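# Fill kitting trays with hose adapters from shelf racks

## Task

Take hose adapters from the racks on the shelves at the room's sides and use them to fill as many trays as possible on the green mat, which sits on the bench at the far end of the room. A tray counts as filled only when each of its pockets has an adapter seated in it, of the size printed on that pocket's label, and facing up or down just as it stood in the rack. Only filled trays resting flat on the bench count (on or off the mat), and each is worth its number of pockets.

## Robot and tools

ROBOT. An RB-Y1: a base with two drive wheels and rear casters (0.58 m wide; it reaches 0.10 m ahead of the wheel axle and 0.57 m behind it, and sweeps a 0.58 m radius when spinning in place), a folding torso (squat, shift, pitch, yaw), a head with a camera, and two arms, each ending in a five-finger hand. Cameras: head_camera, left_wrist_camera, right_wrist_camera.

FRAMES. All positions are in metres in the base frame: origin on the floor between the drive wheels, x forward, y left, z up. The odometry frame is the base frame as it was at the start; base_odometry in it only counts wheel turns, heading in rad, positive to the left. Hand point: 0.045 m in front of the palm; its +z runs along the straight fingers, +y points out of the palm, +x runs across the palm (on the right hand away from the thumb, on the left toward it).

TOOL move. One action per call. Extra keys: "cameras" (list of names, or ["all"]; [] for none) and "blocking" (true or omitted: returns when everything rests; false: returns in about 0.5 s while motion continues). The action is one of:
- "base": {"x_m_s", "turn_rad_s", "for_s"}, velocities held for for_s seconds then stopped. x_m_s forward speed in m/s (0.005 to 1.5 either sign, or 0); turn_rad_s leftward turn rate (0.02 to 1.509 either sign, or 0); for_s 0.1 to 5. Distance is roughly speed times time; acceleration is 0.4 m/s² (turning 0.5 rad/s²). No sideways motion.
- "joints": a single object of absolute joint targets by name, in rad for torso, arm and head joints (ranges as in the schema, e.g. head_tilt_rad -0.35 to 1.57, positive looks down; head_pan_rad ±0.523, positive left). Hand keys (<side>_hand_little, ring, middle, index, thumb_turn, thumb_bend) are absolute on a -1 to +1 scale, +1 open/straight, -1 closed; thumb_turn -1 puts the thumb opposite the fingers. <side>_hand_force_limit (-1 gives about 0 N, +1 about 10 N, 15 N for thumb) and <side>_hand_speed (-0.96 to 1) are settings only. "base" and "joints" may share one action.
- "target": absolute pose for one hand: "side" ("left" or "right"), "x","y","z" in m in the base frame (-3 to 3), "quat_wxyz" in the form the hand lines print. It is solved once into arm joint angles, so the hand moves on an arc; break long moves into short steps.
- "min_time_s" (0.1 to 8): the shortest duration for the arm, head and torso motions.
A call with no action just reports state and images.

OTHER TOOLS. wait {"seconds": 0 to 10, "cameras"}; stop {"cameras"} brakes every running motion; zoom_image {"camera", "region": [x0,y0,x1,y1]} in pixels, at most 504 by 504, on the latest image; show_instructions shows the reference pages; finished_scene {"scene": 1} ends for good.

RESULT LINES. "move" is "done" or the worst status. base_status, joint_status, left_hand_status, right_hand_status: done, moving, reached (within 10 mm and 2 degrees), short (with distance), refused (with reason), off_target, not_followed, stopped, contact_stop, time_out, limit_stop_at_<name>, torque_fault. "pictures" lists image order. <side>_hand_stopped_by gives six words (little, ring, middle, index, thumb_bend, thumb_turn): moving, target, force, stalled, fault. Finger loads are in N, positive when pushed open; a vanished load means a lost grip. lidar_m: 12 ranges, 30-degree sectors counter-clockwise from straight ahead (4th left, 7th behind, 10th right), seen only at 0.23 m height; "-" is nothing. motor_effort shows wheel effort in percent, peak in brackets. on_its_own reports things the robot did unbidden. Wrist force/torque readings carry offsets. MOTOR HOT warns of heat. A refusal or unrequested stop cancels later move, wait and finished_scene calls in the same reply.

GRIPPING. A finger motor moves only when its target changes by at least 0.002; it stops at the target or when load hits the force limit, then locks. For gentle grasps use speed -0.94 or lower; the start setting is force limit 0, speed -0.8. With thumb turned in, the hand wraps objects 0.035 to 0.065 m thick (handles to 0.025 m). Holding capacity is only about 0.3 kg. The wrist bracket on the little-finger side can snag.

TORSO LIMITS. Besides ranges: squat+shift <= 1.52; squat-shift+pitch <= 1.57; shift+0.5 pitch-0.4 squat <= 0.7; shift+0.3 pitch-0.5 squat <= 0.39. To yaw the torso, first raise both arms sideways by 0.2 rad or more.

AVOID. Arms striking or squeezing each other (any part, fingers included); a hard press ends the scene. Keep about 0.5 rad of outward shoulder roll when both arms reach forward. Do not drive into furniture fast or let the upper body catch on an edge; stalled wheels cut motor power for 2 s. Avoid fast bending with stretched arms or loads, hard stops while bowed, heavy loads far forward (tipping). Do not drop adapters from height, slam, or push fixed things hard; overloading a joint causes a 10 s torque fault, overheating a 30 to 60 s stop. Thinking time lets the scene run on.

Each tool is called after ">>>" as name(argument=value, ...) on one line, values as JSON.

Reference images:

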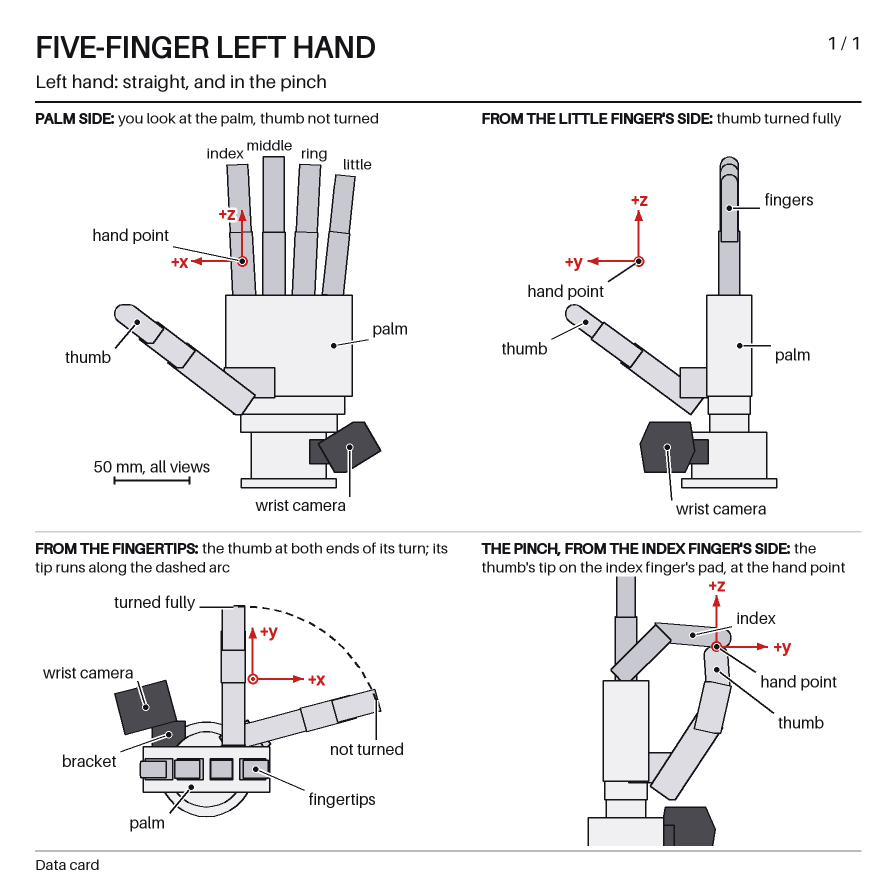

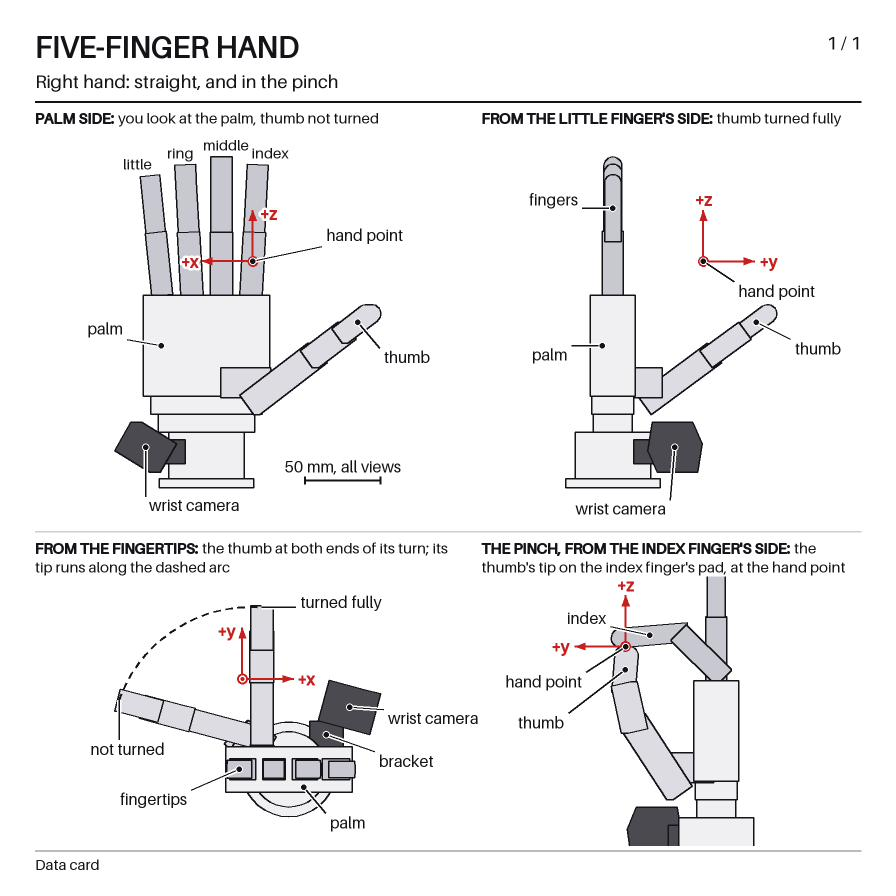

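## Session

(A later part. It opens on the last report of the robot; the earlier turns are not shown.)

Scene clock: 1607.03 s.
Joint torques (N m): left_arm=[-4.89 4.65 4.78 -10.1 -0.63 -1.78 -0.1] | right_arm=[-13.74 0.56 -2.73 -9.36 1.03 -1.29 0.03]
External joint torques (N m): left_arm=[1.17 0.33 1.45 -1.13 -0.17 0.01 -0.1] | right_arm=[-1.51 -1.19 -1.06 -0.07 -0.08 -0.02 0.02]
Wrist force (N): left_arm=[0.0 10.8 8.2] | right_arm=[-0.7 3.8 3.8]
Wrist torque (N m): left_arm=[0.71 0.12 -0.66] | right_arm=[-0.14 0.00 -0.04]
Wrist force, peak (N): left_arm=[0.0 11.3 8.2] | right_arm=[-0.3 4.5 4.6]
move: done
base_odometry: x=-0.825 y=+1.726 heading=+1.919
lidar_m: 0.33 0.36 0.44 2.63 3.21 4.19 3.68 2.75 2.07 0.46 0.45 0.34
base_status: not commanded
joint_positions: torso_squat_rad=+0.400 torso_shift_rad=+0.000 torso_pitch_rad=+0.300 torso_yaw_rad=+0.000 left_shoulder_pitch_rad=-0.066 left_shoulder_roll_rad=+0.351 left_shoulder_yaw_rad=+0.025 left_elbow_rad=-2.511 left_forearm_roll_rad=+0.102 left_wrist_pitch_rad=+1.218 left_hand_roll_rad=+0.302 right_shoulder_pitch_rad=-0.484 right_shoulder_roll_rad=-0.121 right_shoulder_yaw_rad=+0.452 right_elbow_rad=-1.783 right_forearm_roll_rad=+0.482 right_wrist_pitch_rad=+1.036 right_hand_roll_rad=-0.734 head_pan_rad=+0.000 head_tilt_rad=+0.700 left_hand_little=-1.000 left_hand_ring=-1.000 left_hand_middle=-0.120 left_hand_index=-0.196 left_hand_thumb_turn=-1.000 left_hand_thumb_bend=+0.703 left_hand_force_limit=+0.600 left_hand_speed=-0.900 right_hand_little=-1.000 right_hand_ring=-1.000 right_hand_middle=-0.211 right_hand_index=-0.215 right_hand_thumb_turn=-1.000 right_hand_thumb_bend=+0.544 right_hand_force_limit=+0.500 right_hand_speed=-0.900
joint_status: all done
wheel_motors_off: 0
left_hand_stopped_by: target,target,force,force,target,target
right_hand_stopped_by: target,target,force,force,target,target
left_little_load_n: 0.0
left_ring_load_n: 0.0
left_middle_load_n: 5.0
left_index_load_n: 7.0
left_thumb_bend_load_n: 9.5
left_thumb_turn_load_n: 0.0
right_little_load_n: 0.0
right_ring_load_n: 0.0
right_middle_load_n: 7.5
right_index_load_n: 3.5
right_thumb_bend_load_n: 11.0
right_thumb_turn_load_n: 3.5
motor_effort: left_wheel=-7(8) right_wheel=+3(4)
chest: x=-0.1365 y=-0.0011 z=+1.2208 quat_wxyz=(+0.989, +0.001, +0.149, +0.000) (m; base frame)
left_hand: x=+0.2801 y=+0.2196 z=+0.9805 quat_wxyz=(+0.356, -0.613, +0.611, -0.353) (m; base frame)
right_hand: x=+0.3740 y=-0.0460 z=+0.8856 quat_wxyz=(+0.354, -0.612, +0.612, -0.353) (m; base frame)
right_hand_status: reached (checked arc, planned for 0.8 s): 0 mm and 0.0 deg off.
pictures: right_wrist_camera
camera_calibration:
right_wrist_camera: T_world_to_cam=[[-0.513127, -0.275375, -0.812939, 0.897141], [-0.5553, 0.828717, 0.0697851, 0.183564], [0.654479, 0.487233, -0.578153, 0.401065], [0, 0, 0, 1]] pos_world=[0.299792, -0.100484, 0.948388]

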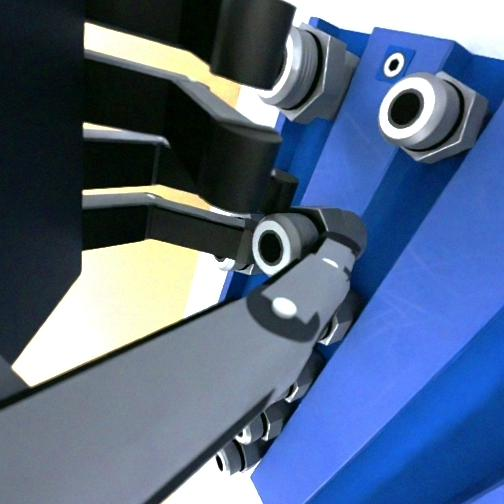

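>>> move(target={"side":"right","x":0.3742,"y":-0.0462,"z":0.95,"quat_wxyz":[0.3536,-0.6124,0.6124,-0.3536]}, min_time_s=0.8)

>>> move(joints={"right_shoulder_pitch_rad":-0.073,"right_shoulder_roll_rad":-0.509,"right_shoulder_yaw_rad":0.052,"right_elbow_rad":-2.513,"right_forearm_roll_rad":-0.069,"right_wrist_pitch_rad":1.21,"right_hand_roll_rad":-0.483}, min_time_s=1.2)

>>> move(base={"x_m_s":-0.35,"for_s":1.433}, joints={"torso_squat_rad":0.1}, min_time_s=1.5)

>>> move(base={"turn_rad_s":0.869,"for_s":2.267})

>>> move(base={"x_m_s":0.888,"for_s":3.3})

>>> move(base={"turn_rad_s":-0.418,"for_s":1.0})

>>> move(base={"x_m_s":0.2,"for_s":0.833}, joints={"left_shoulder_pitch_rad":-0.794,"left_shoulder_roll_rad":0.567,"left_shoulder_yaw_rad":0.675,"left_elbow_rad":-2.223,"left_forearm_roll_rad":0.595,"left_wrist_pitch_rad":1.559,"left_hand_roll_rad":-0.012,"right_shoulder_pitch_rad":-0.68,"right_shoulder_roll_rad":-0.782,"right_shoulder_yaw_rad":-0.438,"right_elbow_rad":-2.309,"right_forearm_roll_rad":-0.58,"right_wrist_pitch_rad":1.446,"right_hand_roll_rad":-0.348}, min_time_s=1.3)

>>> move(joints={"torso_squat_rad":0.2,"torso_pitch_rad":0.6,"head_tilt_rad":0.4}, min_time_s=1.2, cameras=["head_camera"])

Scene clock: 1608.83 s.
Joint torques (N m): left_arm=[-4.95 5.01 5.11 -10.47 -0.62 -1.94 0.05] | right_arm=[-14.1 2.22 -2.91 -8.59 0.97 -1.46 0.05]
External joint torques (N m): left_arm=[1.11 0.69 1.78 -1.5 -0.16 -0.14 0.06] | right_arm=[-1.27 0.69 -1.23 0.18 -0.07 -0.05 0.04]
Wrist force (N): left_arm=[0.0 10.9 8.0] | right_arm=[-0.4 4.3 4.2]
Wrist torque (N m): left_arm=[0.75 0.12 -0.65] | right_arm=[-0.04 -0.04 0.01]
Wrist force, peak (N): left_arm=[0.0 11.2 8.2] | right_arm=[0.0 5.1 4.7]
move: done
base_odometry: x=-0.825 y=+1.726 heading=+1.919
lidar_m: 0.33 0.35 0.45 2.63 3.22 4.18 3.69 2.75 2.08 0.46 0.45 0.35
base_status: not commanded
joint_positions: torso_squat_rad=+0.400 torso_shift_rad=+0.000 torso_pitch_rad=+0.300 torso_yaw_rad=+0.000 left_shoulder_pitch_rad=-0.066 left_shoulder_roll_rad=+0.351 left_shoulder_yaw_rad=+0.025 left_elbow_rad=-2.511 left_forearm_roll_rad=+0.102 left_wrist_pitch_rad=+1.218 left_hand_roll_rad=+0.302 right_shoulder_pitch_rad=-0.553 right_shoulder_roll_rad=-0.106 right_shoulder_yaw_rad=+0.411 right_elbow_rad=-1.951 right_forearm_roll_rad=+0.405 right_wrist_pitch_rad=+1.239 right_hand_roll_rad=-0.603 head_pan_rad=+0.000 head_tilt_rad=+0.700 left_hand_little=-1.000 left_hand_ring=-1.000 left_hand_middle=-0.120 left_hand_index=-0.196 left_hand_thumb_turn=-1.000 left_hand_thumb_bend=+0.703 left_hand_force_limit=+0.600 left_hand_speed=-0.900 right_hand_little=-1.000 right_hand_ring=-1.000 right_hand_middle=-0.211 right_hand_index=-0.215 right_hand_thumb_turn=-1.000 right_hand_thumb_bend=+0.544 right_hand_force_limit=+0.500 right_hand_speed=-0.900
joint_status: all done
wheel_motors_off: 0
left_hand_stopped_by: target,target,force,force,target,target
right_hand_stopped_by: target,target,force,force,target,target
left_little_load_n: 0.0
left_ring_load_n: 0.0
left_middle_load_n: 5.0
left_index_load_n: 7.0
left_thumb_bend_load_n: 9.5
left_thumb_turn_load_n: -0.5
right_little_load_n: 0.0
right_ring_load_n: 0.0
right_middle_load_n: 7.5
right_index_load_n: 3.5
right_thumb_bend_load_n: 11.0
right_thumb_turn_load_n: 4.0
motor_effort: left_wheel=-6(8) right_wheel=+3(4)
chest: x=-0.1365 y=-0.0011 z=+1.2208 quat_wxyz=(+0.989, +0.001, +0.149, +0.000) (m; base frame)
left_hand: x=+0.2801 y=+0.2196 z=+0.9805 quat_wxyz=(+0.356, -0.613, +0.611, -0.353) (m; base frame)
right_hand: x=+0.3742 y=-0.0459 z=+0.9493 quat_wxyz=(+0.354, -0.612, +0.612, -0.354) (m; base frame)
right_hand_status: reached (checked arc, planned for 0.8 s): 1 mm and 0.1 deg off.
pictures: none

Scene clock: 1610.33 s.
Joint torques (N m): left_arm=[-5.49 4.68 4.24 -9.95 -0.55 -1.77 0.01] | right_arm=[-6.22 -7.06 -4.37 -7.68 1.06 -1.72 -0.04]
External joint torques (N m): left_arm=[0.57 0.36 0.91 -0.98 -0.09 0.03 0.01] | right_arm=[-0.75 -1.37 -0.13 0.16 0.19 -0.21 -0.04]
Wrist force (N): left_arm=[0.0 11.0 8.3] | right_arm=[-0.3 4.4 3.5]
Wrist torque (N m): left_arm=[0.75 0.12 -0.67] | right_arm=[-0.02 -0.05 0.07]
Wrist force, peak (N): left_arm=[-0.3 11.2 8.3] | right_arm=[-0.5 4.6 4.8]
move: done
base_odometry: x=-0.825 y=+1.726 heading=+1.919
lidar_m: 0.33 0.34 0.45 2.62 3.21 4.19 3.69 2.76 2.07 0.45 0.46 0.35
base_status: not commanded
joint_positions: torso_squat_rad=+0.400 torso_shift_rad=+0.000 torso_pitch_rad=+0.300 torso_yaw_rad=+0.000 left_shoulder_pitch_rad=-0.066 left_shoulder_roll_rad=+0.351 left_shoulder_yaw_rad=+0.025 left_elbow_rad=-2.511 left_forearm_roll_rad=+0.102 left_wrist_pitch_rad=+1.218 left_hand_roll_rad=+0.302 right_shoulder_pitch_rad=-0.073 right_shoulder_roll_rad=-0.509 right_shoulder_yaw_rad=+0.052 right_elbow_rad=-2.513 right_forearm_roll_rad=-0.069 right_wrist_pitch_rad=+1.210 right_hand_roll_rad=-0.483 head_pan_rad=+0.000 head_tilt_rad=+0.700 left_hand_little=-1.000 left_hand_ring=-1.000 left_hand_middle=-0.120 left_hand_index=-0.196 left_hand_thumb_turn=-1.000 left_hand_thumb_bend=+0.703 left_hand_force_limit=+0.600 left_hand_speed=-0.900 right_hand_little=-1.000 right_hand_ring=-1.000 right_hand_middle=-0.211 right_hand_index=-0.215 right_hand_thumb_turn=-1.000 right_hand_thumb_bend=+0.544 right_hand_force_limit=+0.500 right_hand_speed=-0.900
joint_status: all done
wheel_motors_off: 0
left_hand_stopped_by: target,target,force,force,target,target
right_hand_stopped_by: target,target,force,force,target,target
left_little_load_n: 0.0
left_ring_load_n: 0.0
left_middle_load_n: 4.5
left_index_load_n: 7.0
left_thumb_bend_load_n: 9.5
left_thumb_turn_load_n: 0.0
right_little_load_n: 0.0
right_ring_load_n: 0.0
right_middle_load_n: 7.5
right_index_load_n: 3.5
right_thumb_bend_load_n: 11.0
right_thumb_turn_load_n: 4.0
motor_effort: left_wheel=-7(9) right_wheel=+3(4)
chest: x=-0.1365 y=-0.0011 z=+1.2208 quat_wxyz=(+0.989, +0.001, +0.149, +0.000) (m; base frame)
left_hand: x=+0.2801 y=+0.2196 z=+0.9805 quat_wxyz=(+0.356, -0.613, +0.611, -0.353) (m; base frame)
right_hand: x=+0.2800 y=-0.2191 z=+0.9800 quat_wxyz=(+0.353, -0.611, +0.613, -0.355) (m; base frame)
pictures: none

Scene clock: 1613.43 s.
Joint torques (N m): left_arm=[-5.98 4.91 4.58 -10.15 -0.57 -2.06 0.04] | right_arm=[-6.5 -7.05 -4.47 -7.75 0.99 -1.71 -0.06]
External joint torques (N m): left_arm=[0.08 0.59 1.25 -1.18 -0.11 -0.27 0.05] | right_arm=[-1.03 -1.37 -0.24 0.09 0.11 -0.19 -0.07]
Wrist force (N): left_arm=[0.1 10.9 8.4] | right_arm=[-0.3 4.4 3.5]
Wrist torque (N m): left_arm=[0.71 0.10 -0.66] | right_arm=[0.00 -0.08 0.04]
Wrist force, peak (N): left_arm=[0.3 11.1 8.8] | right_arm=[-0.2 4.9 4.5]
move: done
base_odometry: x=-0.654 y=+1.255 heading=+1.918
lidar_m: 0.83 0.77 1.56 3.06 3.23 3.67 3.19 2.72 2.05 2.00 1.14 0.75
base_status: done (sent for 1.43 of 1.43 s)
joint_positions: torso_squat_rad=+0.100 torso_shift_rad=+0.000 torso_pitch_rad=+0.300 torso_yaw_rad=+0.000 left_shoulder_pitch_rad=-0.066 left_shoulder_roll_rad=+0.351 left_shoulder_yaw_rad=+0.025 left_elbow_rad=-2.511 left_forearm_roll_rad=+0.102 left_wrist_pitch_rad=+1.218 left_hand_roll_rad=+0.302 right_shoulder_pitch_rad=-0.073 right_shoulder_roll_rad=-0.509 right_shoulder_yaw_rad=+0.052 right_elbow_rad=-2.513 right_forearm_roll_rad=-0.069 right_wrist_pitch_rad=+1.210 right_hand_roll_rad=-0.483 head_pan_rad=+0.000 head_tilt_rad=+0.700 left_hand_little=-1.000 left_hand_ring=-1.000 left_hand_middle=-0.120 left_hand_index=-0.196 left_hand_thumb_turn=-1.000 left_hand_thumb_bend=+0.703 left_hand_force_limit=+0.600 left_hand_speed=-0.900 right_hand_little=-1.000 right_hand_ring=-1.000 right_hand_middle=-0.211 right_hand_index=-0.215 right_hand_thumb_turn=-1.000 right_hand_thumb_bend=+0.544 right_hand_force_limit=+0.500 right_hand_speed=-0.900
joint_status: all done
wheel_motors_off: 0
left_hand_stopped_by: target,target,force,force,target,target
right_hand_stopped_by: target,target,force,force,target,target
left_little_load_n: 0.0
left_ring_load_n: 0.0
left_middle_load_n: 5.0
left_index_load_n: 7.0
left_thumb_bend_load_n: 10.0
left_thumb_turn_load_n: 0.0
right_little_load_n: 0.0
right_ring_load_n: 0.0
right_middle_load_n: 7.5
right_index_load_n: 4.0
right_thumb_bend_load_n: 11.0
right_thumb_turn_load_n: 3.5
motor_effort: left_wheel=-13(31) right_wheel=+6(26)
chest: x=-0.1366 y=-0.0012 z=+1.2726 quat_wxyz=(+0.989, +0.001, +0.149, +0.000) (m; base frame)
left_hand: x=+0.2801 y=+0.2196 z=+1.0323 quat_wxyz=(+0.356, -0.613, +0.611, -0.353) (m; base frame)
right_hand: x=+0.2800 y=-0.2192 z=+1.0318 quat_wxyz=(+0.353, -0.611, +0.613, -0.355) (m; base frame)
pictures: none

Scene clock: 1617.80 s.
Joint torques (N m): left_arm=[-5.57 4.85 4.28 -10.22 -0.58 -1.95 -0.16] | right_arm=[-6.68 -6.81 -4.5 -7.75 0.91 -1.71 0.06]
External joint torques (N m): left_arm=[0.49 0.53 0.95 -1.25 -0.13 -0.15 -0.16] | right_arm=[-1.21 -1.13 -0.27 0.09 0.04 -0.19 0.05]
Wrist force (N): left_arm=[-0.1 10.8 8.2] | right_arm=[-0.8 4.3 3.9]
Wrist torque (N m): left_arm=[0.70 0.13 -0.68] | right_arm=[-0.02 0.03 -0.01]
Wrist force, peak (N): left_arm=[-0.1 11.4 8.5] | right_arm=[-0.3 4.8 5.2]
move: done
base_odometry: x=-0.653 y=+1.255 heading=-2.395
lidar_m: 3.13 3.81 3.19 3.08 2.11 1.98 1.33 0.76 0.84 0.77 1.39 3.08
base_status: done (sent for 2.27 of 2.27 s)
joint_positions: torso_squat_rad=+0.100 torso_shift_rad=+0.000 torso_pitch_rad=+0.300 torso_yaw_rad=+0.000 left_shoulder_pitch_rad=-0.066 left_shoulder_roll_rad=+0.351 left_shoulder_yaw_rad=+0.025 left_elbow_rad=-2.511 left_forearm_roll_rad=+0.102 left_wrist_pitch_rad=+1.218 left_hand_roll_rad=+0.302 right_shoulder_pitch_rad=-0.073 right_shoulder_roll_rad=-0.509 right_shoulder_yaw_rad=+0.052 right_elbow_rad=-2.513 right_forearm_roll_rad=-0.069 right_wrist_pitch_rad=+1.210 right_hand_roll_rad=-0.483 head_pan_rad=+0.000 head_tilt_rad=+0.700 left_hand_little=-1.000 left_hand_ring=-1.000 left_hand_middle=-0.120 left_hand_index=-0.196 left_hand_thumb_turn=-1.000 left_hand_thumb_bend=+0.703 left_hand_force_limit=+0.600 left_hand_speed=-0.900 right_hand_little=-1.000 right_hand_ring=-1.000 right_hand_middle=-0.211 right_hand_index=-0.215 right_hand_thumb_turn=-1.000 right_hand_thumb_bend=+0.544 right_hand_force_limit=+0.500 right_hand_speed=-0.900
joint_status: not commanded
wheel_motors_off: 0
left_hand_stopped_by: target,target,force,force,target,target
right_hand_stopped_by: target,target,force,force,target,target
left_little_load_n: 0.0
left_ring_load_n: 0.0
left_middle_load_n: 5.0
left_index_load_n: 7.0
left_thumb_bend_load_n: 9.5
left_thumb_turn_load_n: -0.5
right_little_load_n: 0.0
right_ring_load_n: 0.0
right_middle_load_n: 7.5
right_index_load_n: 3.5
right_thumb_bend_load_n: 11.0
right_thumb_turn_load_n: 3.5
motor_effort: left_wheel=+1(36) right_wheel=+5(22)
chest: x=-0.1366 y=-0.0012 z=+1.2726 quat_wxyz=(+0.989, +0.001, +0.149, +0.000) (m; base frame)
left_hand: x=+0.2801 y=+0.2196 z=+1.0323 quat_wxyz=(+0.356, -0.613, +0.611, -0.353) (m; base frame)
right_hand: x=+0.2800 y=-0.2192 z=+1.0318 quat_wxyz=(+0.353, -0.611, +0.613, -0.355) (m; base frame)
pictures: none

Scene clock: 1623.43 s.
Joint torques (N m): left_arm=[-5.45 5.11 4.45 -10.26 -0.58 -1.83 0.02] | right_arm=[-5.66 -7.1 -4.67 -7.87 0.84 -1.56 0.04]
External joint torques (N m): left_arm=[0.61 0.79 1.11 -1.28 -0.12 -0.03 0.03] | right_arm=[-0.19 -1.41 -0.43 -0.03 -0.04 -0.05 0.03]
Wrist force (N): left_arm=[0.2 11.2 8.4] | right_arm=[-0.5 4.0 4.0]
Wrist torque (N m): left_arm=[0.74 0.10 -0.67] | right_arm=[-0.17 -0.04 -0.03]
Wrist force, peak (N): left_arm=[0.0 11.0 8.9] | right_arm=[-0.8 4.4 5.5]
move: done
base_odometry: x=-2.804 y=-0.736 heading=-2.395
lidar_m: 0.43 0.56 1.28 2.38 2.87 4.63 3.25 2.45 2.31 0.67 0.45 0.42
base_status: done (sent for 3.3 of 3.3 s)
joint_positions: torso_squat_rad=+0.100 torso_shift_rad=+0.000 torso_pitch_rad=+0.300 torso_yaw_rad=+0.000 left_shoulder_pitch_rad=-0.066 left_shoulder_roll_rad=+0.351 left_shoulder_yaw_rad=+0.025 left_elbow_rad=-2.511 left_forearm_roll_rad=+0.102 left_wrist_pitch_rad=+1.218 left_hand_roll_rad=+0.302 right_shoulder_pitch_rad=-0.073 right_shoulder_roll_rad=-0.509 right_shoulder_yaw_rad=+0.052 right_elbow_rad=-2.513 right_forearm_roll_rad=-0.069 right_wrist_pitch_rad=+1.210 right_hand_roll_rad=-0.483 head_pan_rad=+0.000 head_tilt_rad=+0.700 left_hand_little=-1.000 left_hand_ring=-1.000 left_hand_middle=-0.120 left_hand_index=-0.196 left_hand_thumb_turn=-1.000 left_hand_thumb_bend=+0.703 left_hand_force_limit=+0.600 left_hand_speed=-0.900 right_hand_little=-1.000 right_hand_ring=-1.000 right_hand_middle=-0.211 right_hand_index=-0.215 right_hand_thumb_turn=-1.000 right_hand_thumb_bend=+0.544 right_hand_force_limit=+0.500 right_hand_speed=-0.900
joint_status: not commanded
wheel_motors_off: 0
left_hand_stopped_by: target,target,force,force,target,target
right_hand_stopped_by: target,target,force,force,target,target
left_little_load_n: 0.0
left_ring_load_n: 0.0
left_middle_load_n: 5.0
left_index_load_n: 7.0
left_thumb_bend_load_n: 9.5
left_thumb_turn_load_n: -0.5
right_little_load_n: 0.0
right_ring_load_n: 0.0
right_middle_load_n: 7.5
right_index_load_n: 3.5
right_thumb_bend_load_n: 11.0
right_thumb_turn_load_n: 3.5
motor_effort: left_wheel=+9(52) right_wheel=-5(27)
chest: x=-0.1365 y=-0.0012 z=+1.2726 quat_wxyz=(+0.989, +0.001, +0.150, +0.000) (m; base frame)
left_hand: x=+0.2801 y=+0.2196 z=+1.0322 quat_wxyz=(+0.356, -0.613, +0.611, -0.353) (m; base frame)
right_hand: x=+0.2801 y=-0.2192 z=+1.0317 quat_wxyz=(+0.353, -0.611, +0.613, -0.355) (m; base frame)
pictures: none

Scene clock: 1625.63 s.
Joint torques (N m): left_arm=[-5.09 4.7 4.07 -10.03 -0.61 -1.92 -0.03] | right_arm=[-5.65 -6.89 -4.46 -7.76 0.83 -1.62 0.05]
External joint torques (N m): left_arm=[0.97 0.38 0.74 -1.05 -0.16 -0.12 -0.02] | right_arm=[-0.17 -1.2 -0.22 0.08 -0.04 -0.11 0.05]
Wrist force (N): left_arm=[0.2 11.0 8.2] | right_arm=[-0.2 3.5 4.4]
Wrist torque (N m): left_arm=[0.75 0.09 -0.65] | right_arm=[-0.20 -0.09 -0.01]
Wrist force, peak (N): left_arm=[0.1 11.3 8.5] | right_arm=[-0.5 4.7 4.7]
move: done
base_odometry: x=-2.804 y=-0.736 heading=-2.812
lidar_m: 0.43 0.46 0.63 2.33 2.43 2.86 4.63 2.85 2.39 1.56 0.60 0.44
base_status: done (sent for 1 of 1 s)
joint_positions: torso_squat_rad=+0.100 torso_shift_rad=+0.000 torso_pitch_rad=+0.300 torso_yaw_rad=+0.000 left_shoulder_pitch_rad=-0.066 left_shoulder_roll_rad=+0.351 left_shoulder_yaw_rad=+0.025 left_elbow_rad=-2.511 left_forearm_roll_rad=+0.102 left_wrist_pitch_rad=+1.218 left_hand_roll_rad=+0.302 right_shoulder_pitch_rad=-0.073 right_shoulder_roll_rad=-0.509 right_shoulder_yaw_rad=+0.052 right_elbow_rad=-2.513 right_forearm_roll_rad=-0.069 right_wrist_pitch_rad=+1.210 right_hand_roll_rad=-0.483 head_pan_rad=+0.000 head_tilt_rad=+0.700 left_hand_little=-1.000 left_hand_ring=-1.000 left_hand_middle=-0.120 left_hand_index=-0.196 left_hand_thumb_turn=-1.000 left_hand_thumb_bend=+0.703 left_hand_force_limit=+0.600 left_hand_speed=-0.900 right_hand_little=-1.000 right_hand_ring=-1.000 right_hand_middle=-0.211 right_hand_index=-0.215 right_hand_thumb_turn=-1.000 right_hand_thumb_bend=+0.544 right_hand_force_limit=+0.500 right_hand_speed=-0.900
joint_status: not commanded
wheel_motors_off: 0
left_hand_stopped_by: target,target,force,force,target,target
right_hand_stopped_by: target,target,force,force,target,target
left_little_load_n: 0.0
left_ring_load_n: 0.0
left_middle_load_n: 4.5
left_index_load_n: 6.5
left_thumb_bend_load_n: 9.5
left_thumb_turn_load_n: 0.0
right_little_load_n: 0.0
right_ring_load_n: 0.0
right_middle_load_n: 7.5
right_index_load_n: 3.5
right_thumb_bend_load_n: 11.0
right_thumb_turn_load_n: 3.5
motor_effort: left_wheel=+10(32) right_wheel=+2(21)
chest: x=-0.1365 y=-0.0012 z=+1.2726 quat_wxyz=(+0.989, +0.001, +0.150, +0.000) (m; base frame)
left_hand: x=+0.2801 y=+0.2196 z=+1.0322 quat_wxyz=(+0.356, -0.613, +0.611, -0.353) (m; base frame)
right_hand: x=+0.2800 y=-0.2192 z=+1.0317 quat_wxyz=(+0.353, -0.611, +0.613, -0.355) (m; base frame)
pictures: none

Scene clock: 1627.33 s.
Joint torques (N m): left_arm=[-12.11 13.04 3.44 -4.98 0 -2.36 0.19] | right_arm=[-12.2 -14.29 -5.02 -3.31 0.72 -1.76 0.07]
External joint torques (N m): left_arm=[1.39 0.88 1.42 -0.22 -0.04 -0.26 0.19] | right_arm=[-0.36 -2.35 -0.13 0.13 0.01 0.05 0.06]
Wrist force (N): left_arm=[-0.2 12.1 6.1] | right_arm=[-0.8 4.9 2.4]
Wrist torque (N m): left_arm=[0.87 0.10 -0.69] | right_arm=[0.05 0.07 0.03]
Wrist force, peak (N): left_arm=[0.0 12.4 8.3] | right_arm=[-1.1 5.9 4.4]
move: done
base_odometry: x=-2.962 y=-0.790 heading=-2.813
lidar_m: 0.26 0.27 0.38 1.14 2.43 2.99 4.79 2.99 2.37 0.98 0.37 0.27
base_status: done (sent for 0.83 of 0.83 s)
joint_positions: torso_squat_rad=+0.100 torso_shift_rad=+0.000 torso_pitch_rad=+0.300 torso_yaw_rad=+0.000 left_shoulder_pitch_rad=-0.794 left_shoulder_roll_rad=+0.567 left_shoulder_yaw_rad=+0.675 left_elbow_rad=-2.223 left_forearm_roll_rad=+0.595 left_wrist_pitch_rad=+1.559 left_hand_roll_rad=-0.012 right_shoulder_pitch_rad=-0.680 right_shoulder_roll_rad=-0.782 right_shoulder_yaw_rad=-0.438 right_elbow_rad=-2.309 right_forearm_roll_rad=-0.580 right_wrist_pitch_rad=+1.446 right_hand_roll_rad=-0.348 head_pan_rad=+0.000 head_tilt_rad=+0.700 left_hand_little=-1.000 left_hand_ring=-1.000 left_hand_middle=-0.120 left_hand_index=-0.196 left_hand_thumb_turn=-1.000 left_hand_thumb_bend=+0.703 left_hand_force_limit=+0.600 left_hand_speed=-0.900 right_hand_little=-1.000 right_hand_ring=-1.000 right_hand_middle=-0.211 right_hand_index=-0.215 right_hand_thumb_turn=-1.000 right_hand_thumb_bend=+0.544 right_hand_force_limit=+0.500 right_hand_speed=-0.900
joint_status: all done
wheel_motors_off: 0
left_hand_stopped_by: target,target,force,force,target,target
right_hand_stopped_by: target,target,force,force,target,target
left_little_load_n: 0.0
left_ring_load_n: 0.0
left_middle_load_n: 4.5
left_index_load_n: 6.5
left_thumb_bend_load_n: 10.0
left_thumb_turn_load_n: -0.5
right_little_load_n: 0.5
right_ring_load_n: 0.0
right_middle_load_n: 7.5
right_index_load_n: 3.5
right_thumb_bend_load_n: 11.0
right_thumb_turn_load_n: 3.5
motor_effort: left_wheel=-4(44) right_wheel=+2(24)
chest: x=-0.1364 y=-0.0012 z=+1.2726 quat_wxyz=(+0.989, +0.001, +0.150, +0.000) (m; base frame)
left_hand: x=+0.3865 y=+0.3399 z=+1.2854 quat_wxyz=(+0.441, -0.553, +0.553, -0.441) (m; base frame)
right_hand: x=+0.3864 y=-0.3000 z=+1.2851 quat_wxyz=(+0.441, -0.553, +0.553, -0.440) (m; base frame)
pictures: none

Scene clock: 1628.87 s.
Joint torques (N m): left_arm=[-9.03 13.63 4.17 -7.06 -0.04 -1.95 0.19] | right_arm=[-9.96 -14.58 -6.21 -4.96 0.74 -1.77 0]
External joint torques (N m): left_arm=[1.56 1.14 0.74 -0.6 -0.1 -0.07 0.2] | right_arm=[-0.8 -2.49 -0.41 0.06 0.06 -0.16 0]
Wrist force (N): left_arm=[-0.2 11.0 8.2] | right_arm=[-1.1 3.7 4.1]
Wrist torque (N m): left_arm=[0.73 0.15 -0.68] | right_arm=[-0.15 0.12 -0.07]
Wrist force, peak (N): left_arm=[-0.2 11.7 8.6] | right_arm=[-1.1 4.7 4.7]
move: done
base_odometry: x=-2.962 y=-0.790 heading=-2.813
lidar_m: 0.26 0.28 0.39 1.14 2.44 2.99 4.80 2.99 2.39 0.97 0.36 0.27
base_status: not commanded
joint_positions: torso_squat_rad=+0.200 torso_shift_rad=+0.000 torso_pitch_rad=+0.600 torso_yaw_rad=+0.000 left_shoulder_pitch_rad=-0.794 left_shoulder_roll_rad=+0.567 left_shoulder_yaw_rad=+0.675 left_elbow_rad=-2.223 left_forearm_roll_rad=+0.595 left_wrist_pitch_rad=+1.559 left_hand_roll_rad=-0.012 right_shoulder_pitch_rad=-0.680 right_shoulder_roll_rad=-0.782 right_shoulder_yaw_rad=-0.438 right_elbow_rad=-2.309 right_forearm_roll_rad=-0.580 right_wrist_pitch_rad=+1.446 right_hand_roll_rad=-0.348 head_pan_rad=+0.000 head_tilt_rad=+0.400 left_hand_little=-1.000 left_hand_ring=-1.000 left_hand_middle=-0.120 left_hand_index=-0.196 left_hand_thumb_turn=-1.000 left_hand_thumb_bend=+0.703 left_hand_force_limit=+0.600 left_hand_speed=-0.900 right_hand_little=-1.000 right_hand_ring=-1.000 right_hand_middle=-0.211 right_hand_index=-0.215 right_hand_thumb_turn=-1.000 right_hand_thumb_bend=+0.544 right_hand_force_limit=+0.500 right_hand_speed=-0.900
joint_status: all done
wheel_motors_off: 0
left_hand_stopped_by: target,target,force,force,target,target
right_hand_stopped_by: target,target,force,force,target,target
left_little_load_n: 0.0
left_ring_load_n: 0.0
left_middle_load_n: 5.0
left_index_load_n: 7.0
left_thumb_bend_load_n: 10.0
left_thumb_turn_load_n: 0.0
right_little_load_n: 0.0
right_ring_load_n: 0.0
right_middle_load_n: 7.5
right_index_load_n: 3.5
right_thumb_bend_load_n: 11.0
right_thumb_turn_load_n: 3.5
motor_effort: left_wheel=-7(11) right_wheel=+2(5)
chest: x=-0.0532 y=-0.0011 z=+1.2219 quat_wxyz=(+0.955, +0.001, +0.296, +0.000) (m; base frame)
left_hand: x=+0.4501 y=+0.3402 z=+1.0796 quat_wxyz=(+0.354, -0.612, +0.613, -0.353) (m; base frame)
right_hand: x=+0.4501 y=-0.2998 z=+1.0793 quat_wxyz=(+0.353, -0.612, +0.613, -0.353) (m; base frame)
pictures: head_camera
camera_calibration:
head_camera: T_world_to_cam=[[-0.0232011, -0.999716, 0.00547005, -0.00533606], [-0.852588, 0.0169288, -0.522309, 0.847537], [0.522068, -0.0167819, -0.852739, 1.07829], [0, 0, 0, 1]] pos_world=[0.159536, -0.00158661, 1.3622]

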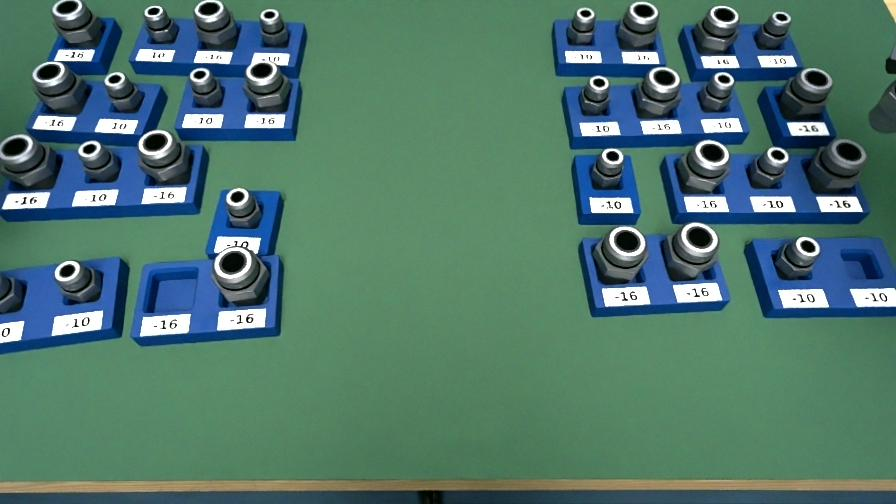

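>>> zoom_image(camera="head_camera", region=[120, 240, 240, 340])

>>> zoom_image(camera="head_camera", region=[776, 220, 896, 320])

Scaled by 4.200 from the camera's 896x504 image, which has a finer 1280x720 frame.

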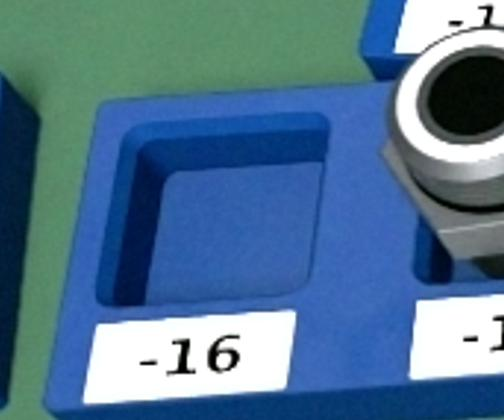

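Scaled by 4.200 from the camera's 896x504 image, which has a finer 1280x720 frame.

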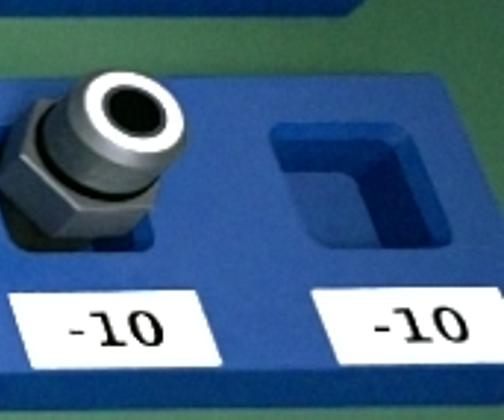

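>>> move(target={"side":"left","x":0.4045,"y":0.2029,"z":1.015,"quat_wxyz":[0.3536,-0.6124,0.6124,-0.3536]}, min_time_s=1.0)

>>> move(target={"side":"left","x":0.4145,"y":0.2029,"z":0.973,"quat_wxyz":[0.3536,-0.6124,0.6124,-0.3536]}, min_time_s=0.7, cameras=["head_camera"])

>>> zoom_image(camera="head_camera", region=[120, 230, 240, 330])

Scene clock: 1630.83 s.
Joint torques (N m): left_arm=[-7.17 4.52 0.85 -9.49 -0.02 -1.99 0.33] | right_arm=[-9.9 -14.4 -5.91 -4.92 0.77 -1.76 0.05]
External joint torques (N m): left_arm=[1.42 0.66 -0.63 -1.56 0.15 -0.12 0.34] | right_arm=[-0.74 -2.3 -0.11 0.1 0.08 -0.16 0.04]
Wrist force (N): left_arm=[0.1 11.0 8.4] | right_arm=[-0.9 3.7 3.8]
Wrist torque (N m): left_arm=[0.72 0.10 -0.49] | right_arm=[-0.14 0.11 -0.04]
Wrist force, peak (N): left_arm=[0.7 11.3 8.8] | right_arm=[-0.9 5.1 4.5]
move: done
base_odometry: x=-2.962 y=-0.790 heading=-2.813
lidar_m: 0.25 0.26 0.37 1.13 2.42 3.00 4.80 2.99 2.39 0.97 0.38 0.27
base_status: not commanded
joint_positions: torso_squat_rad=+0.200 torso_shift_rad=+0.000 torso_pitch_rad=+0.600 torso_yaw_rad=+0.000 left_shoulder_pitch_rad=-0.598 left_shoulder_roll_rad=+0.211 left_shoulder_yaw_rad=+0.212 left_elbow_rad=-2.533 left_forearm_roll_rad=+0.093 left_wrist_pitch_rad=+1.481 left_hand_roll_rad=+0.116 right_shoulder_pitch_rad=-0.680 right_shoulder_roll_rad=-0.782 right_shoulder_yaw_rad=-0.438 right_elbow_rad=-2.309 right_forearm_roll_rad=-0.580 right_wrist_pitch_rad=+1.446 right_hand_roll_rad=-0.348 head_pan_rad=+0.000 head_tilt_rad=+0.400 left_hand_little=-1.000 left_hand_ring=-1.000 left_hand_middle=-0.120 left_hand_index=-0.196 left_hand_thumb_turn=-1.000 left_hand_thumb_bend=+0.703 left_hand_force_limit=+0.600 left_hand_speed=-0.900 right_hand_little=-1.000 right_hand_ring=-1.000 right_hand_middle=-0.211 right_hand_index=-0.215 right_hand_thumb_turn=-1.000 right_hand_thumb_bend=+0.544 right_hand_force_limit=+0.500 right_hand_speed=-0.900
joint_status: all done
wheel_motors_off: 0
left_hand_stopped_by: target,target,force,force,target,target
right_hand_stopped_by: target,target,force,force,target,target
left_little_load_n: 0.0
left_ring_load_n: 0.0
left_middle_load_n: 5.0
left_index_load_n: 7.0
left_thumb_bend_load_n: 9.5
left_thumb_turn_load_n: 0.0
right_little_load_n: 0.0
right_ring_load_n: 0.0
right_middle_load_n: 7.5
right_index_load_n: 3.5
right_thumb_bend_load_n: 11.0
right_thumb_turn_load_n: 3.5
motor_effort: left_wheel=-6(10) right_wheel=+2(4)
chest: x=-0.0532 y=-0.0012 z=+1.2219 quat_wxyz=(+0.955, +0.001, +0.296, +0.000) (m; base frame)
left_hand: x=+0.4043 y=+0.2029 z=+1.0153 quat_wxyz=(+0.352, -0.612, +0.613, -0.354) (m; base frame)
left_hand_status: reached (checked arc, planned for 1.0 s): 0 mm and 0.2 deg off.
right_hand: x=+0.4501 y=-0.2998 z=+1.0793 quat_wxyz=(+0.353, -0.612, +0.613, -0.353) (m; base frame)
pictures: none

Scene clock: 1631.87 s.
Joint torques (N m): left_arm=[-6.08 2.66 0.01 -9.66 -0.28 -1.96 -0.09] | right_arm=[-10.09 -14.7 -5.99 -4.94 0.72 -1.78 0.01]
External joint torques (N m): left_arm=[2.05 -0.62 -1.33 -0.48 -0.16 -0.09 -0.08] | right_arm=[-0.93 -2.61 -0.19 0.08 0.04 -0.17 0.01]
Wrist force (N): left_arm=[0.0 11.1 8.6] | right_arm=[-1.0 4.9 4.6]
Wrist torque (N m): left_arm=[0.73 0.12 -0.67] | right_arm=[0.02 0.09 -0.01]
Wrist force, peak (N): left_arm=[-0.2 11.3 8.7] | right_arm=[-0.4 4.8 4.8]
move: done
base_odometry: x=-2.962 y=-0.790 heading=-2.813
lidar_m: 0.25 0.26 0.38 1.14 2.43 2.99 4.80 2.99 2.38 0.97 0.38 0.27
base_status: not commanded
joint_positions: torso_squat_rad=+0.200 torso_shift_rad=+0.000 torso_pitch_rad=+0.600 torso_yaw_rad=+0.000 left_shoulder_pitch_rad=-0.508 left_shoulder_roll_rad=+0.169 left_shoulder_yaw_rad=+0.177 left_elbow_rad=-2.419 left_forearm_roll_rad=+0.062 left_wrist_pitch_rad=+1.274 left_hand_roll_rad=+0.095 right_shoulder_pitch_rad=-0.680 right_shoulder_roll_rad=-0.782 right_shoulder_yaw_rad=-0.438 right_elbow_rad=-2.309 right_forearm_roll_rad=-0.580 right_wrist_pitch_rad=+1.446 right_hand_roll_rad=-0.348 head_pan_rad=+0.000 head_tilt_rad=+0.400 left_hand_little=-1.000 left_hand_ring=-1.000 left_hand_middle=-0.120 left_hand_index=-0.196 left_hand_thumb_turn=-1.000 left_hand_thumb_bend=+0.703 left_hand_force_limit=+0.600 left_hand_speed=-0.900 right_hand_little=-1.000 right_hand_ring=-1.000 right_hand_middle=-0.211 right_hand_index=-0.215 right_hand_thumb_turn=-1.000 right_hand_thumb_bend=+0.544 right_hand_force_limit=+0.500 right_hand_speed=-0.900
joint_status: all done
wheel_motors_off: 0
left_hand_stopped_by: target,target,force,force,target,target
right_hand_stopped_by: target,target,force,force,target,target
left_little_load_n: 0.0
left_ring_load_n: 0.0
left_middle_load_n: 4.5
left_index_load_n: 7.0
left_thumb_bend_load_n: 9.5
left_thumb_turn_load_n: -0.5
right_little_load_n: 0.0
right_ring_load_n: 0.5
right_middle_load_n: 7.5
right_index_load_n: 3.5
right_thumb_bend_load_n: 11.0
right_thumb_turn_load_n: 3.5
motor_effort: left_wheel=-6(10) right_wheel=+3(3)
chest: x=-0.0532 y=-0.0012 z=+1.2219 quat_wxyz=(+0.955, +0.001, +0.296, +0.000) (m; base frame)
left_hand: x=+0.4142 y=+0.2031 z=+0.9732 quat_wxyz=(+0.353, -0.613, +0.612, -0.353) (m; base frame)
left_hand_status: reached (checked arc, planned for 0.7 s): 0 mm and 0.1 deg off.
right_hand: x=+0.4501 y=-0.2998 z=+1.0793 quat_wxyz=(+0.353, -0.612, +0.613, -0.353) (m; base frame)
pictures: head_camera
camera_calibration:
head_camera: T_world_to_cam=[[-0.0232875, -0.999714, 0.005418, -0.00535176], [-0.852585, 0.0170296, -0.52231, 0.847539], [0.522069, -0.0167826, -0.852738, 1.07829], [0, 0, 0, 1]] pos_world=[0.159536, -0.00168702, 1.3622]

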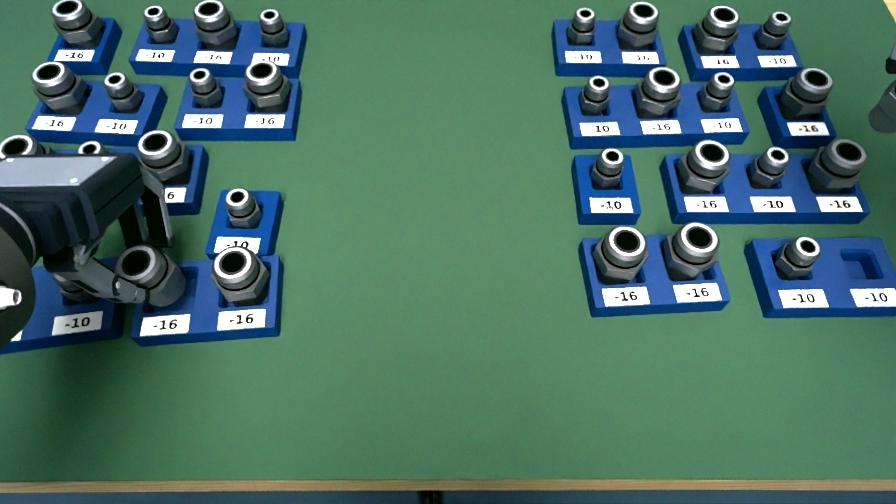

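Scaled by 4.200 from the camera's 896x504 image, which has a finer 1280x720 frame.

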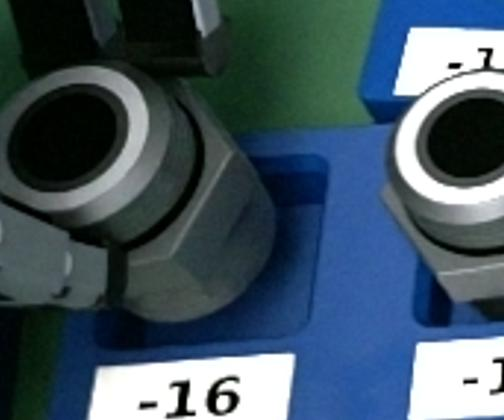

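>>> move(target={"side":"left","x":0.4160,"y":0.2020,"z":0.964,"quat_wxyz":[0.3536,-0.6124,0.6124,-0.3536]}, min_time_s=1, cameras=["head_camera"])

>>> zoom_image(camera="head_camera", region=[120, 230, 240, 330])

Scene clock: 1633.93 s.
Joint torques (N m): left_arm=[-5.64 2.69 0 -9.26 -0.45 -2.29 -0.24] | right_arm=[-9.88 -14.52 -5.91 -4.96 0.8 -1.78 0.06]
External joint torques (N m): left_arm=[2.4 -0.44 -1.3 0.14 -0.35 -0.42 -0.23] | right_arm=[-0.72 -2.43 -0.12 0.07 0.12 -0.17 0.05]
Wrist force (N): left_arm=[-0.3 10.5 8.7] | right_arm=[-0.6 4.7 4.3]
Wrist torque (N m): left_arm=[0.63 0.17 -0.68] | right_arm=[-0.01 0.01 0.03]
Wrist force, peak (N): left_arm=[-0.2 11.3 8.5] | right_arm=[-1.3 5.1 4.4]
move: done
base_odometry: x=-2.962 y=-0.790 heading=-2.813
lidar_m: 0.26 0.27 0.39 1.14 2.43 3.00 4.81 2.99 2.38 0.97 0.37 0.27
base_status: not commanded
joint_positions: torso_squat_rad=+0.200 torso_shift_rad=+0.000 torso_pitch_rad=+0.600 torso_yaw_rad=+0.000 left_shoulder_pitch_rad=-0.493 left_shoulder_roll_rad=+0.161 left_shoulder_yaw_rad=+0.168 left_elbow_rad=-2.394 left_forearm_roll_rad=+0.055 left_wrist_pitch_rad=+1.232 left_hand_roll_rad=+0.092 right_shoulder_pitch_rad=-0.680 right_shoulder_roll_rad=-0.782 right_shoulder_yaw_rad=-0.438 right_elbow_rad=-2.309 right_forearm_roll_rad=-0.580 right_wrist_pitch_rad=+1.446 right_hand_roll_rad=-0.348 head_pan_rad=+0.000 head_tilt_rad=+0.400 left_hand_little=-1.000 left_hand_ring=-1.000 left_hand_middle=-0.120 left_hand_index=-0.196 left_hand_thumb_turn=-1.000 left_hand_thumb_bend=+0.703 left_hand_force_limit=+0.600 left_hand_speed=-0.900 right_hand_little=-1.000 right_hand_ring=-1.000 right_hand_middle=-0.211 right_hand_index=-0.215 right_hand_thumb_turn=-1.000 right_hand_thumb_bend=+0.544 right_hand_force_limit=+0.500 right_hand_speed=-0.900
joint_status: all done
wheel_motors_off: 0
left_hand_stopped_by: target,target,force,force,target,target
right_hand_stopped_by: target,target,force,force,target,target
left_little_load_n: 0.0
left_ring_load_n: 0.0
left_middle_load_n: 4.5
left_index_load_n: 6.5
left_thumb_bend_load_n: 9.5
left_thumb_turn_load_n: 0.0
right_little_load_n: 0.0
right_ring_load_n: 0.0
right_middle_load_n: 7.5
right_index_load_n: 3.5
right_thumb_bend_load_n: 11.0
right_thumb_turn_load_n: 3.5
motor_effort: left_wheel=-7(10) right_wheel=+2(4)
chest: x=-0.0532 y=-0.0012 z=+1.2219 quat_wxyz=(+0.955, +0.001, +0.296, +0.000) (m; base frame)
left_hand: x=+0.4157 y=+0.2022 z=+0.9643 quat_wxyz=(+0.353, -0.612, +0.613, -0.353) (m; base frame)
left_hand_status: reached (checked arc, planned for 1.0 s): 0 mm and 0.0 deg off.
right_hand: x=+0.4501 y=-0.2998 z=+1.0793 quat_wxyz=(+0.353, -0.612, +0.613, -0.353) (m; base frame)
pictures: head_camera
camera_calibration:
head_camera: T_world_to_cam=[[-0.0232875, -0.999714, 0.005418, -0.00535176], [-0.852585, 0.0170296, -0.52231, 0.847539], [0.522069, -0.0167826, -0.852738, 1.07829], [0, 0, 0, 1]] pos_world=[0.159536, -0.00168702, 1.3622]

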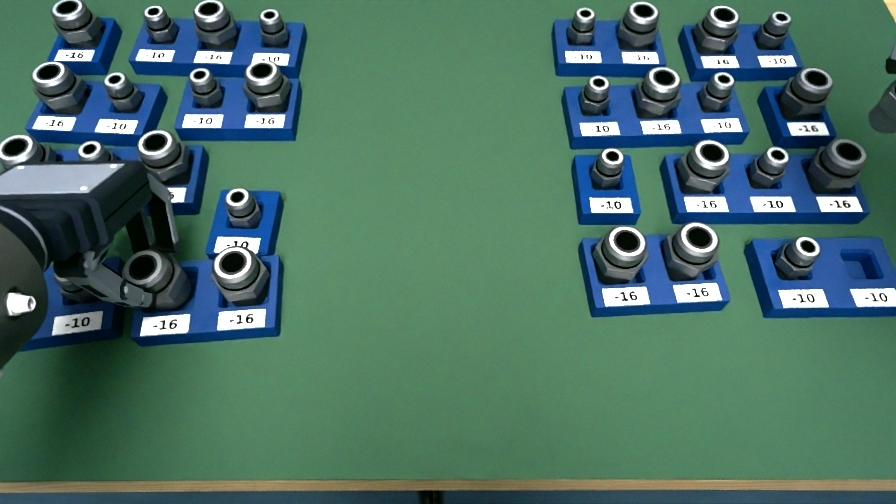

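Scaled by 4.200 from the camera's 896x504 image, which has a finer 1280x720 frame.

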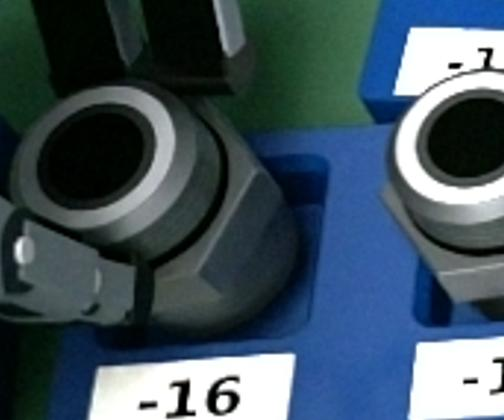

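>>> move(target={"side":"left","x":0.4160,"y":0.2023,"z":0.957,"quat_wxyz":[0.3536,-0.6124,0.6124,-0.3536]}, min_time_s=1, cameras=["head_camera"])

>>> zoom_image(camera="head_camera", region=[120, 230, 240, 330])

Scene clock: 1635.50 s.
Joint torques (N m): left_arm=[-5.78 2.63 0.3 -9.35 -0.41 -2.19 -0.38] | right_arm=[-10.09 -14.59 -5.78 -4.84 0.69 -1.84 0.13]
External joint torques (N m): left_arm=[2.13 -0.42 -0.98 0.21 -0.32 -0.32 -0.38] | right_arm=[-0.93 -2.49 0.02 0.19 0.01 -0.24 0.13]
Wrist force (N): left_arm=[0.0 11.1 8.3] | right_arm=[-0.8 3.9 4.4]
Wrist torque (N m): left_arm=[0.76 0.12 -0.68] | right_arm=[-0.16 0.05 -0.03]
Wrist force, peak (N): left_arm=[0.1 11.5 8.7] | right_arm=[-1.1 4.7 5.2]
move: done
base_odometry: x=-2.962 y=-0.790 heading=-2.813
lidar_m: 0.25 0.27 0.38 1.15 2.43 2.99 4.80 2.98 2.37 0.96 0.37 0.27
base_status: not commanded
joint_positions: torso_squat_rad=+0.200 torso_shift_rad=+0.000 torso_pitch_rad=+0.600 torso_yaw_rad=+0.000 left_shoulder_pitch_rad=-0.477 left_shoulder_roll_rad=+0.156 left_shoulder_yaw_rad=+0.163 left_elbow_rad=-2.377 left_forearm_roll_rad=+0.053 left_wrist_pitch_rad=+1.199 left_hand_roll_rad=+0.090 right_shoulder_pitch_rad=-0.680 right_shoulder_roll_rad=-0.782 right_shoulder_yaw_rad=-0.438 right_elbow_rad=-2.309 right_forearm_roll_rad=-0.580 right_wrist_pitch_rad=+1.446 right_hand_roll_rad=-0.348 head_pan_rad=+0.000 head_tilt_rad=+0.400 left_hand_little=-1.000 left_hand_ring=-1.000 left_hand_middle=-0.120 left_hand_index=-0.196 left_hand_thumb_turn=-1.000 left_hand_thumb_bend=+0.703 left_hand_force_limit=+0.600 left_hand_speed=-0.900 right_hand_little=-1.000 right_hand_ring=-1.000 right_hand_middle=-0.211 right_hand_index=-0.215 right_hand_thumb_turn=-1.000 right_hand_thumb_bend=+0.544 right_hand_force_limit=+0.500 right_hand_speed=-0.900
joint_status: all done
wheel_motors_off: 0
left_hand_stopped_by: target,target,force,force,target,target
right_hand_stopped_by: target,target,force,force,target,target
left_little_load_n: 0.0
left_ring_load_n: 0.0
left_middle_load_n: 5.0
left_index_load_n: 7.0
left_thumb_bend_load_n: 9.5
left_thumb_turn_load_n: 0.0
right_little_load_n: 0.0
right_ring_load_n: 0.0
right_middle_load_n: 7.5
right_index_load_n: 4.0
right_thumb_bend_load_n: 11.5
right_thumb_turn_load_n: 3.5
motor_effort: left_wheel=-8(10) right_wheel=+3(4)
chest: x=-0.0532 y=-0.0012 z=+1.2219 quat_wxyz=(+0.955, +0.001, +0.296, +0.000) (m; base frame)
left_hand: x=+0.4159 y=+0.2025 z=+0.9573 quat_wxyz=(+0.354, -0.612, +0.612, -0.353) (m; base frame)
left_hand_status: reached (checked arc, planned for 1.0 s): 0 mm and 0.0 deg off.
right_hand: x=+0.4501 y=-0.2998 z=+1.0793 quat_wxyz=(+0.353, -0.612, +0.613, -0.353) (m; base frame)
pictures: head_camera
camera_calibration:
head_camera: T_world_to_cam=[[-0.0232875, -0.999714, 0.005418, -0.00535176], [-0.852585, 0.0170296, -0.52231, 0.847539], [0.522069, -0.0167826, -0.852738, 1.07829], [0, 0, 0, 1]] pos_world=[0.159536, -0.00168702, 1.3622]

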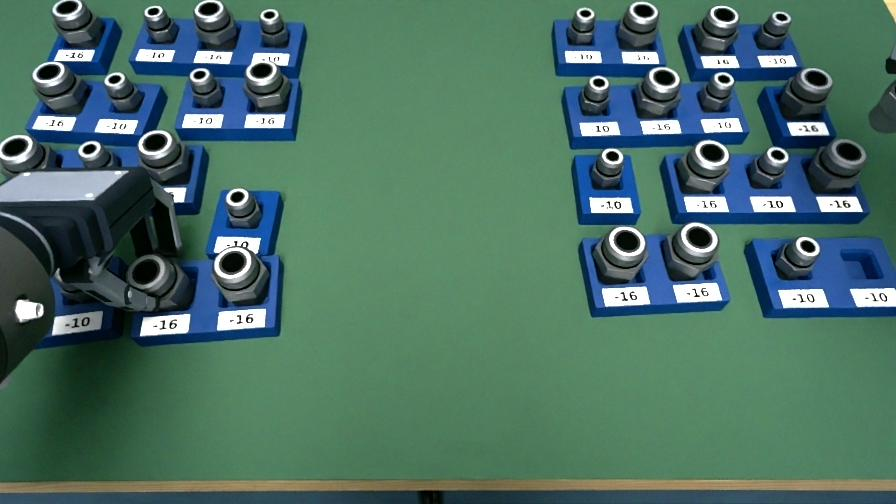

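Scaled by 4.200 from the camera's 896x504 image, which has a finer 1280x720 frame.

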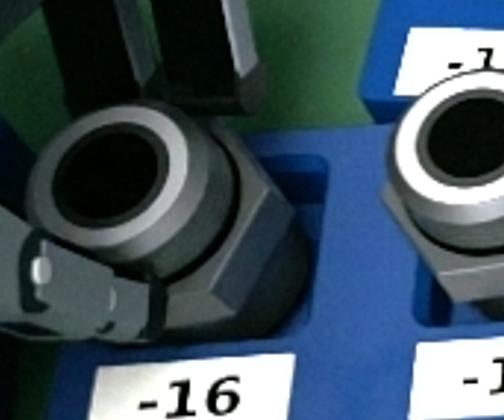

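>>> move(target={"side":"left","x":0.4158,"y":0.2023,"z":0.955,"quat_wxyz":[0.3536,-0.6124,0.6124,-0.3536]}, min_time_s=1, cameras=["head_camera"])

>>> zoom_image(camera="head_camera", region=[120, 230, 240, 330])

Scene clock: 1637.00 s.
Joint torques (N m): left_arm=[-5.81 2.23 -0.1 -9.68 -0.61 -2.22 -0.28] | right_arm=[-9.73 -14.6 -5.92 -4.93 0.76 -1.78 -0.01]
External joint torques (N m): left_arm=[2.05 -0.8 -1.37 -0.08 -0.52 -0.35 -0.27] | right_arm=[-0.57 -2.5 -0.13 0.1 0.08 -0.17 -0.02]
Wrist force (N): left_arm=[-0.2 11.5 9.2] | right_arm=[-1.1 5.0 4.6]
Wrist torque (N m): left_arm=[0.74 0.17 -0.71] | right_arm=[0.02 0.07 -0.04]
Wrist force, peak (N): left_arm=[-0.2 11.5 9.2] | right_arm=[-0.9 4.6 5.1]
move: done
base_odometry: x=-2.962 y=-0.790 heading=-2.813
lidar_m: 0.26 0.27 0.38 1.14 2.43 2.99 4.79 2.99 2.38 0.96 0.38 0.27
base_status: not commanded
joint_positions: torso_squat_rad=+0.200 torso_shift_rad=+0.000 torso_pitch_rad=+0.600 torso_yaw_rad=+0.000 left_shoulder_pitch_rad=-0.472 left_shoulder_roll_rad=+0.155 left_shoulder_yaw_rad=+0.162 left_elbow_rad=-2.372 left_forearm_roll_rad=+0.053 left_wrist_pitch_rad=+1.188 left_hand_roll_rad=+0.089 right_shoulder_pitch_rad=-0.680 right_shoulder_roll_rad=-0.782 right_shoulder_yaw_rad=-0.438 right_elbow_rad=-2.309 right_forearm_roll_rad=-0.580 right_wrist_pitch_rad=+1.446 right_hand_roll_rad=-0.348 head_pan_rad=+0.000 head_tilt_rad=+0.400 left_hand_little=-1.000 left_hand_ring=-1.000 left_hand_middle=-0.120 left_hand_index=-0.196 left_hand_thumb_turn=-1.000 left_hand_thumb_bend=+0.703 left_hand_force_limit=+0.600 left_hand_speed=-0.900 right_hand_little=-1.000 right_hand_ring=-1.000 right_hand_middle=-0.211 right_hand_index=-0.215 right_hand_thumb_turn=-1.000 right_hand_thumb_bend=+0.544 right_hand_force_limit=+0.500 right_hand_speed=-0.900
joint_status: all done
wheel_motors_off: 0
left_hand_stopped_by: target,target,force,force,target,target
right_hand_stopped_by: target,target,force,force,target,target
left_little_load_n: 0.0
left_ring_load_n: 0.0
left_middle_load_n: 4.5
left_index_load_n: 7.0
left_thumb_bend_load_n: 10.0
left_thumb_turn_load_n: 0.0
right_little_load_n: 0.0
right_ring_load_n: 0.0
right_middle_load_n: 7.5
right_index_load_n: 3.5
right_thumb_bend_load_n: 11.0
right_thumb_turn_load_n: 3.5
motor_effort: left_wheel=-8(11) right_wheel=+3(4)
chest: x=-0.0532 y=-0.0012 z=+1.2219 quat_wxyz=(+0.955, +0.001, +0.296, +0.000) (m; base frame)
left_hand: x=+0.4159 y=+0.2025 z=+0.9552 quat_wxyz=(+0.354, -0.612, +0.612, -0.354) (m; base frame)
left_hand_status: reached (checked arc, planned for 1.0 s): 0 mm and 0.0 deg off.
right_hand: x=+0.4501 y=-0.2998 z=+1.0793 quat_wxyz=(+0.353, -0.612, +0.613, -0.353) (m; base frame)
pictures: head_camera
camera_calibration:
head_camera: T_world_to_cam=[[-0.0232875, -0.999714, 0.005418, -0.00535176], [-0.852585, 0.0170296, -0.52231, 0.847539], [0.522069, -0.0167826, -0.852738, 1.07829], [0, 0, 0, 1]] pos_world=[0.159536, -0.00168702, 1.3622]

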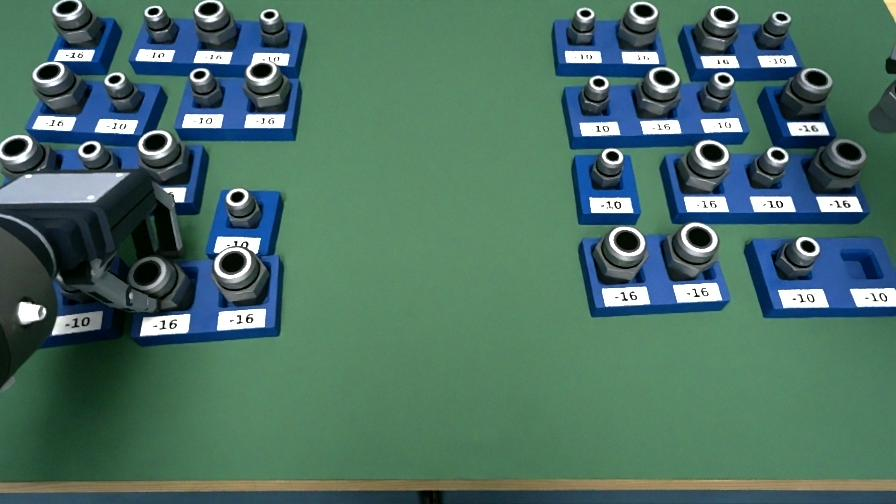

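Scaled by 4.200 from the camera's 896x504 image, which has a finer 1280x720 frame.

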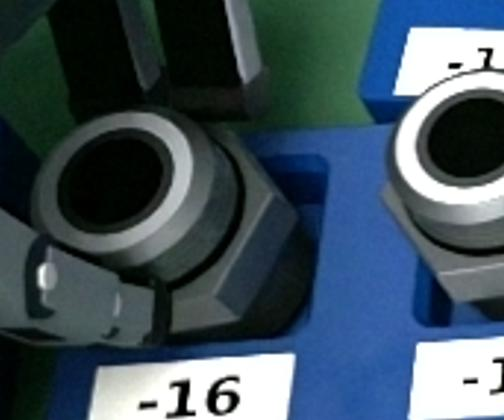

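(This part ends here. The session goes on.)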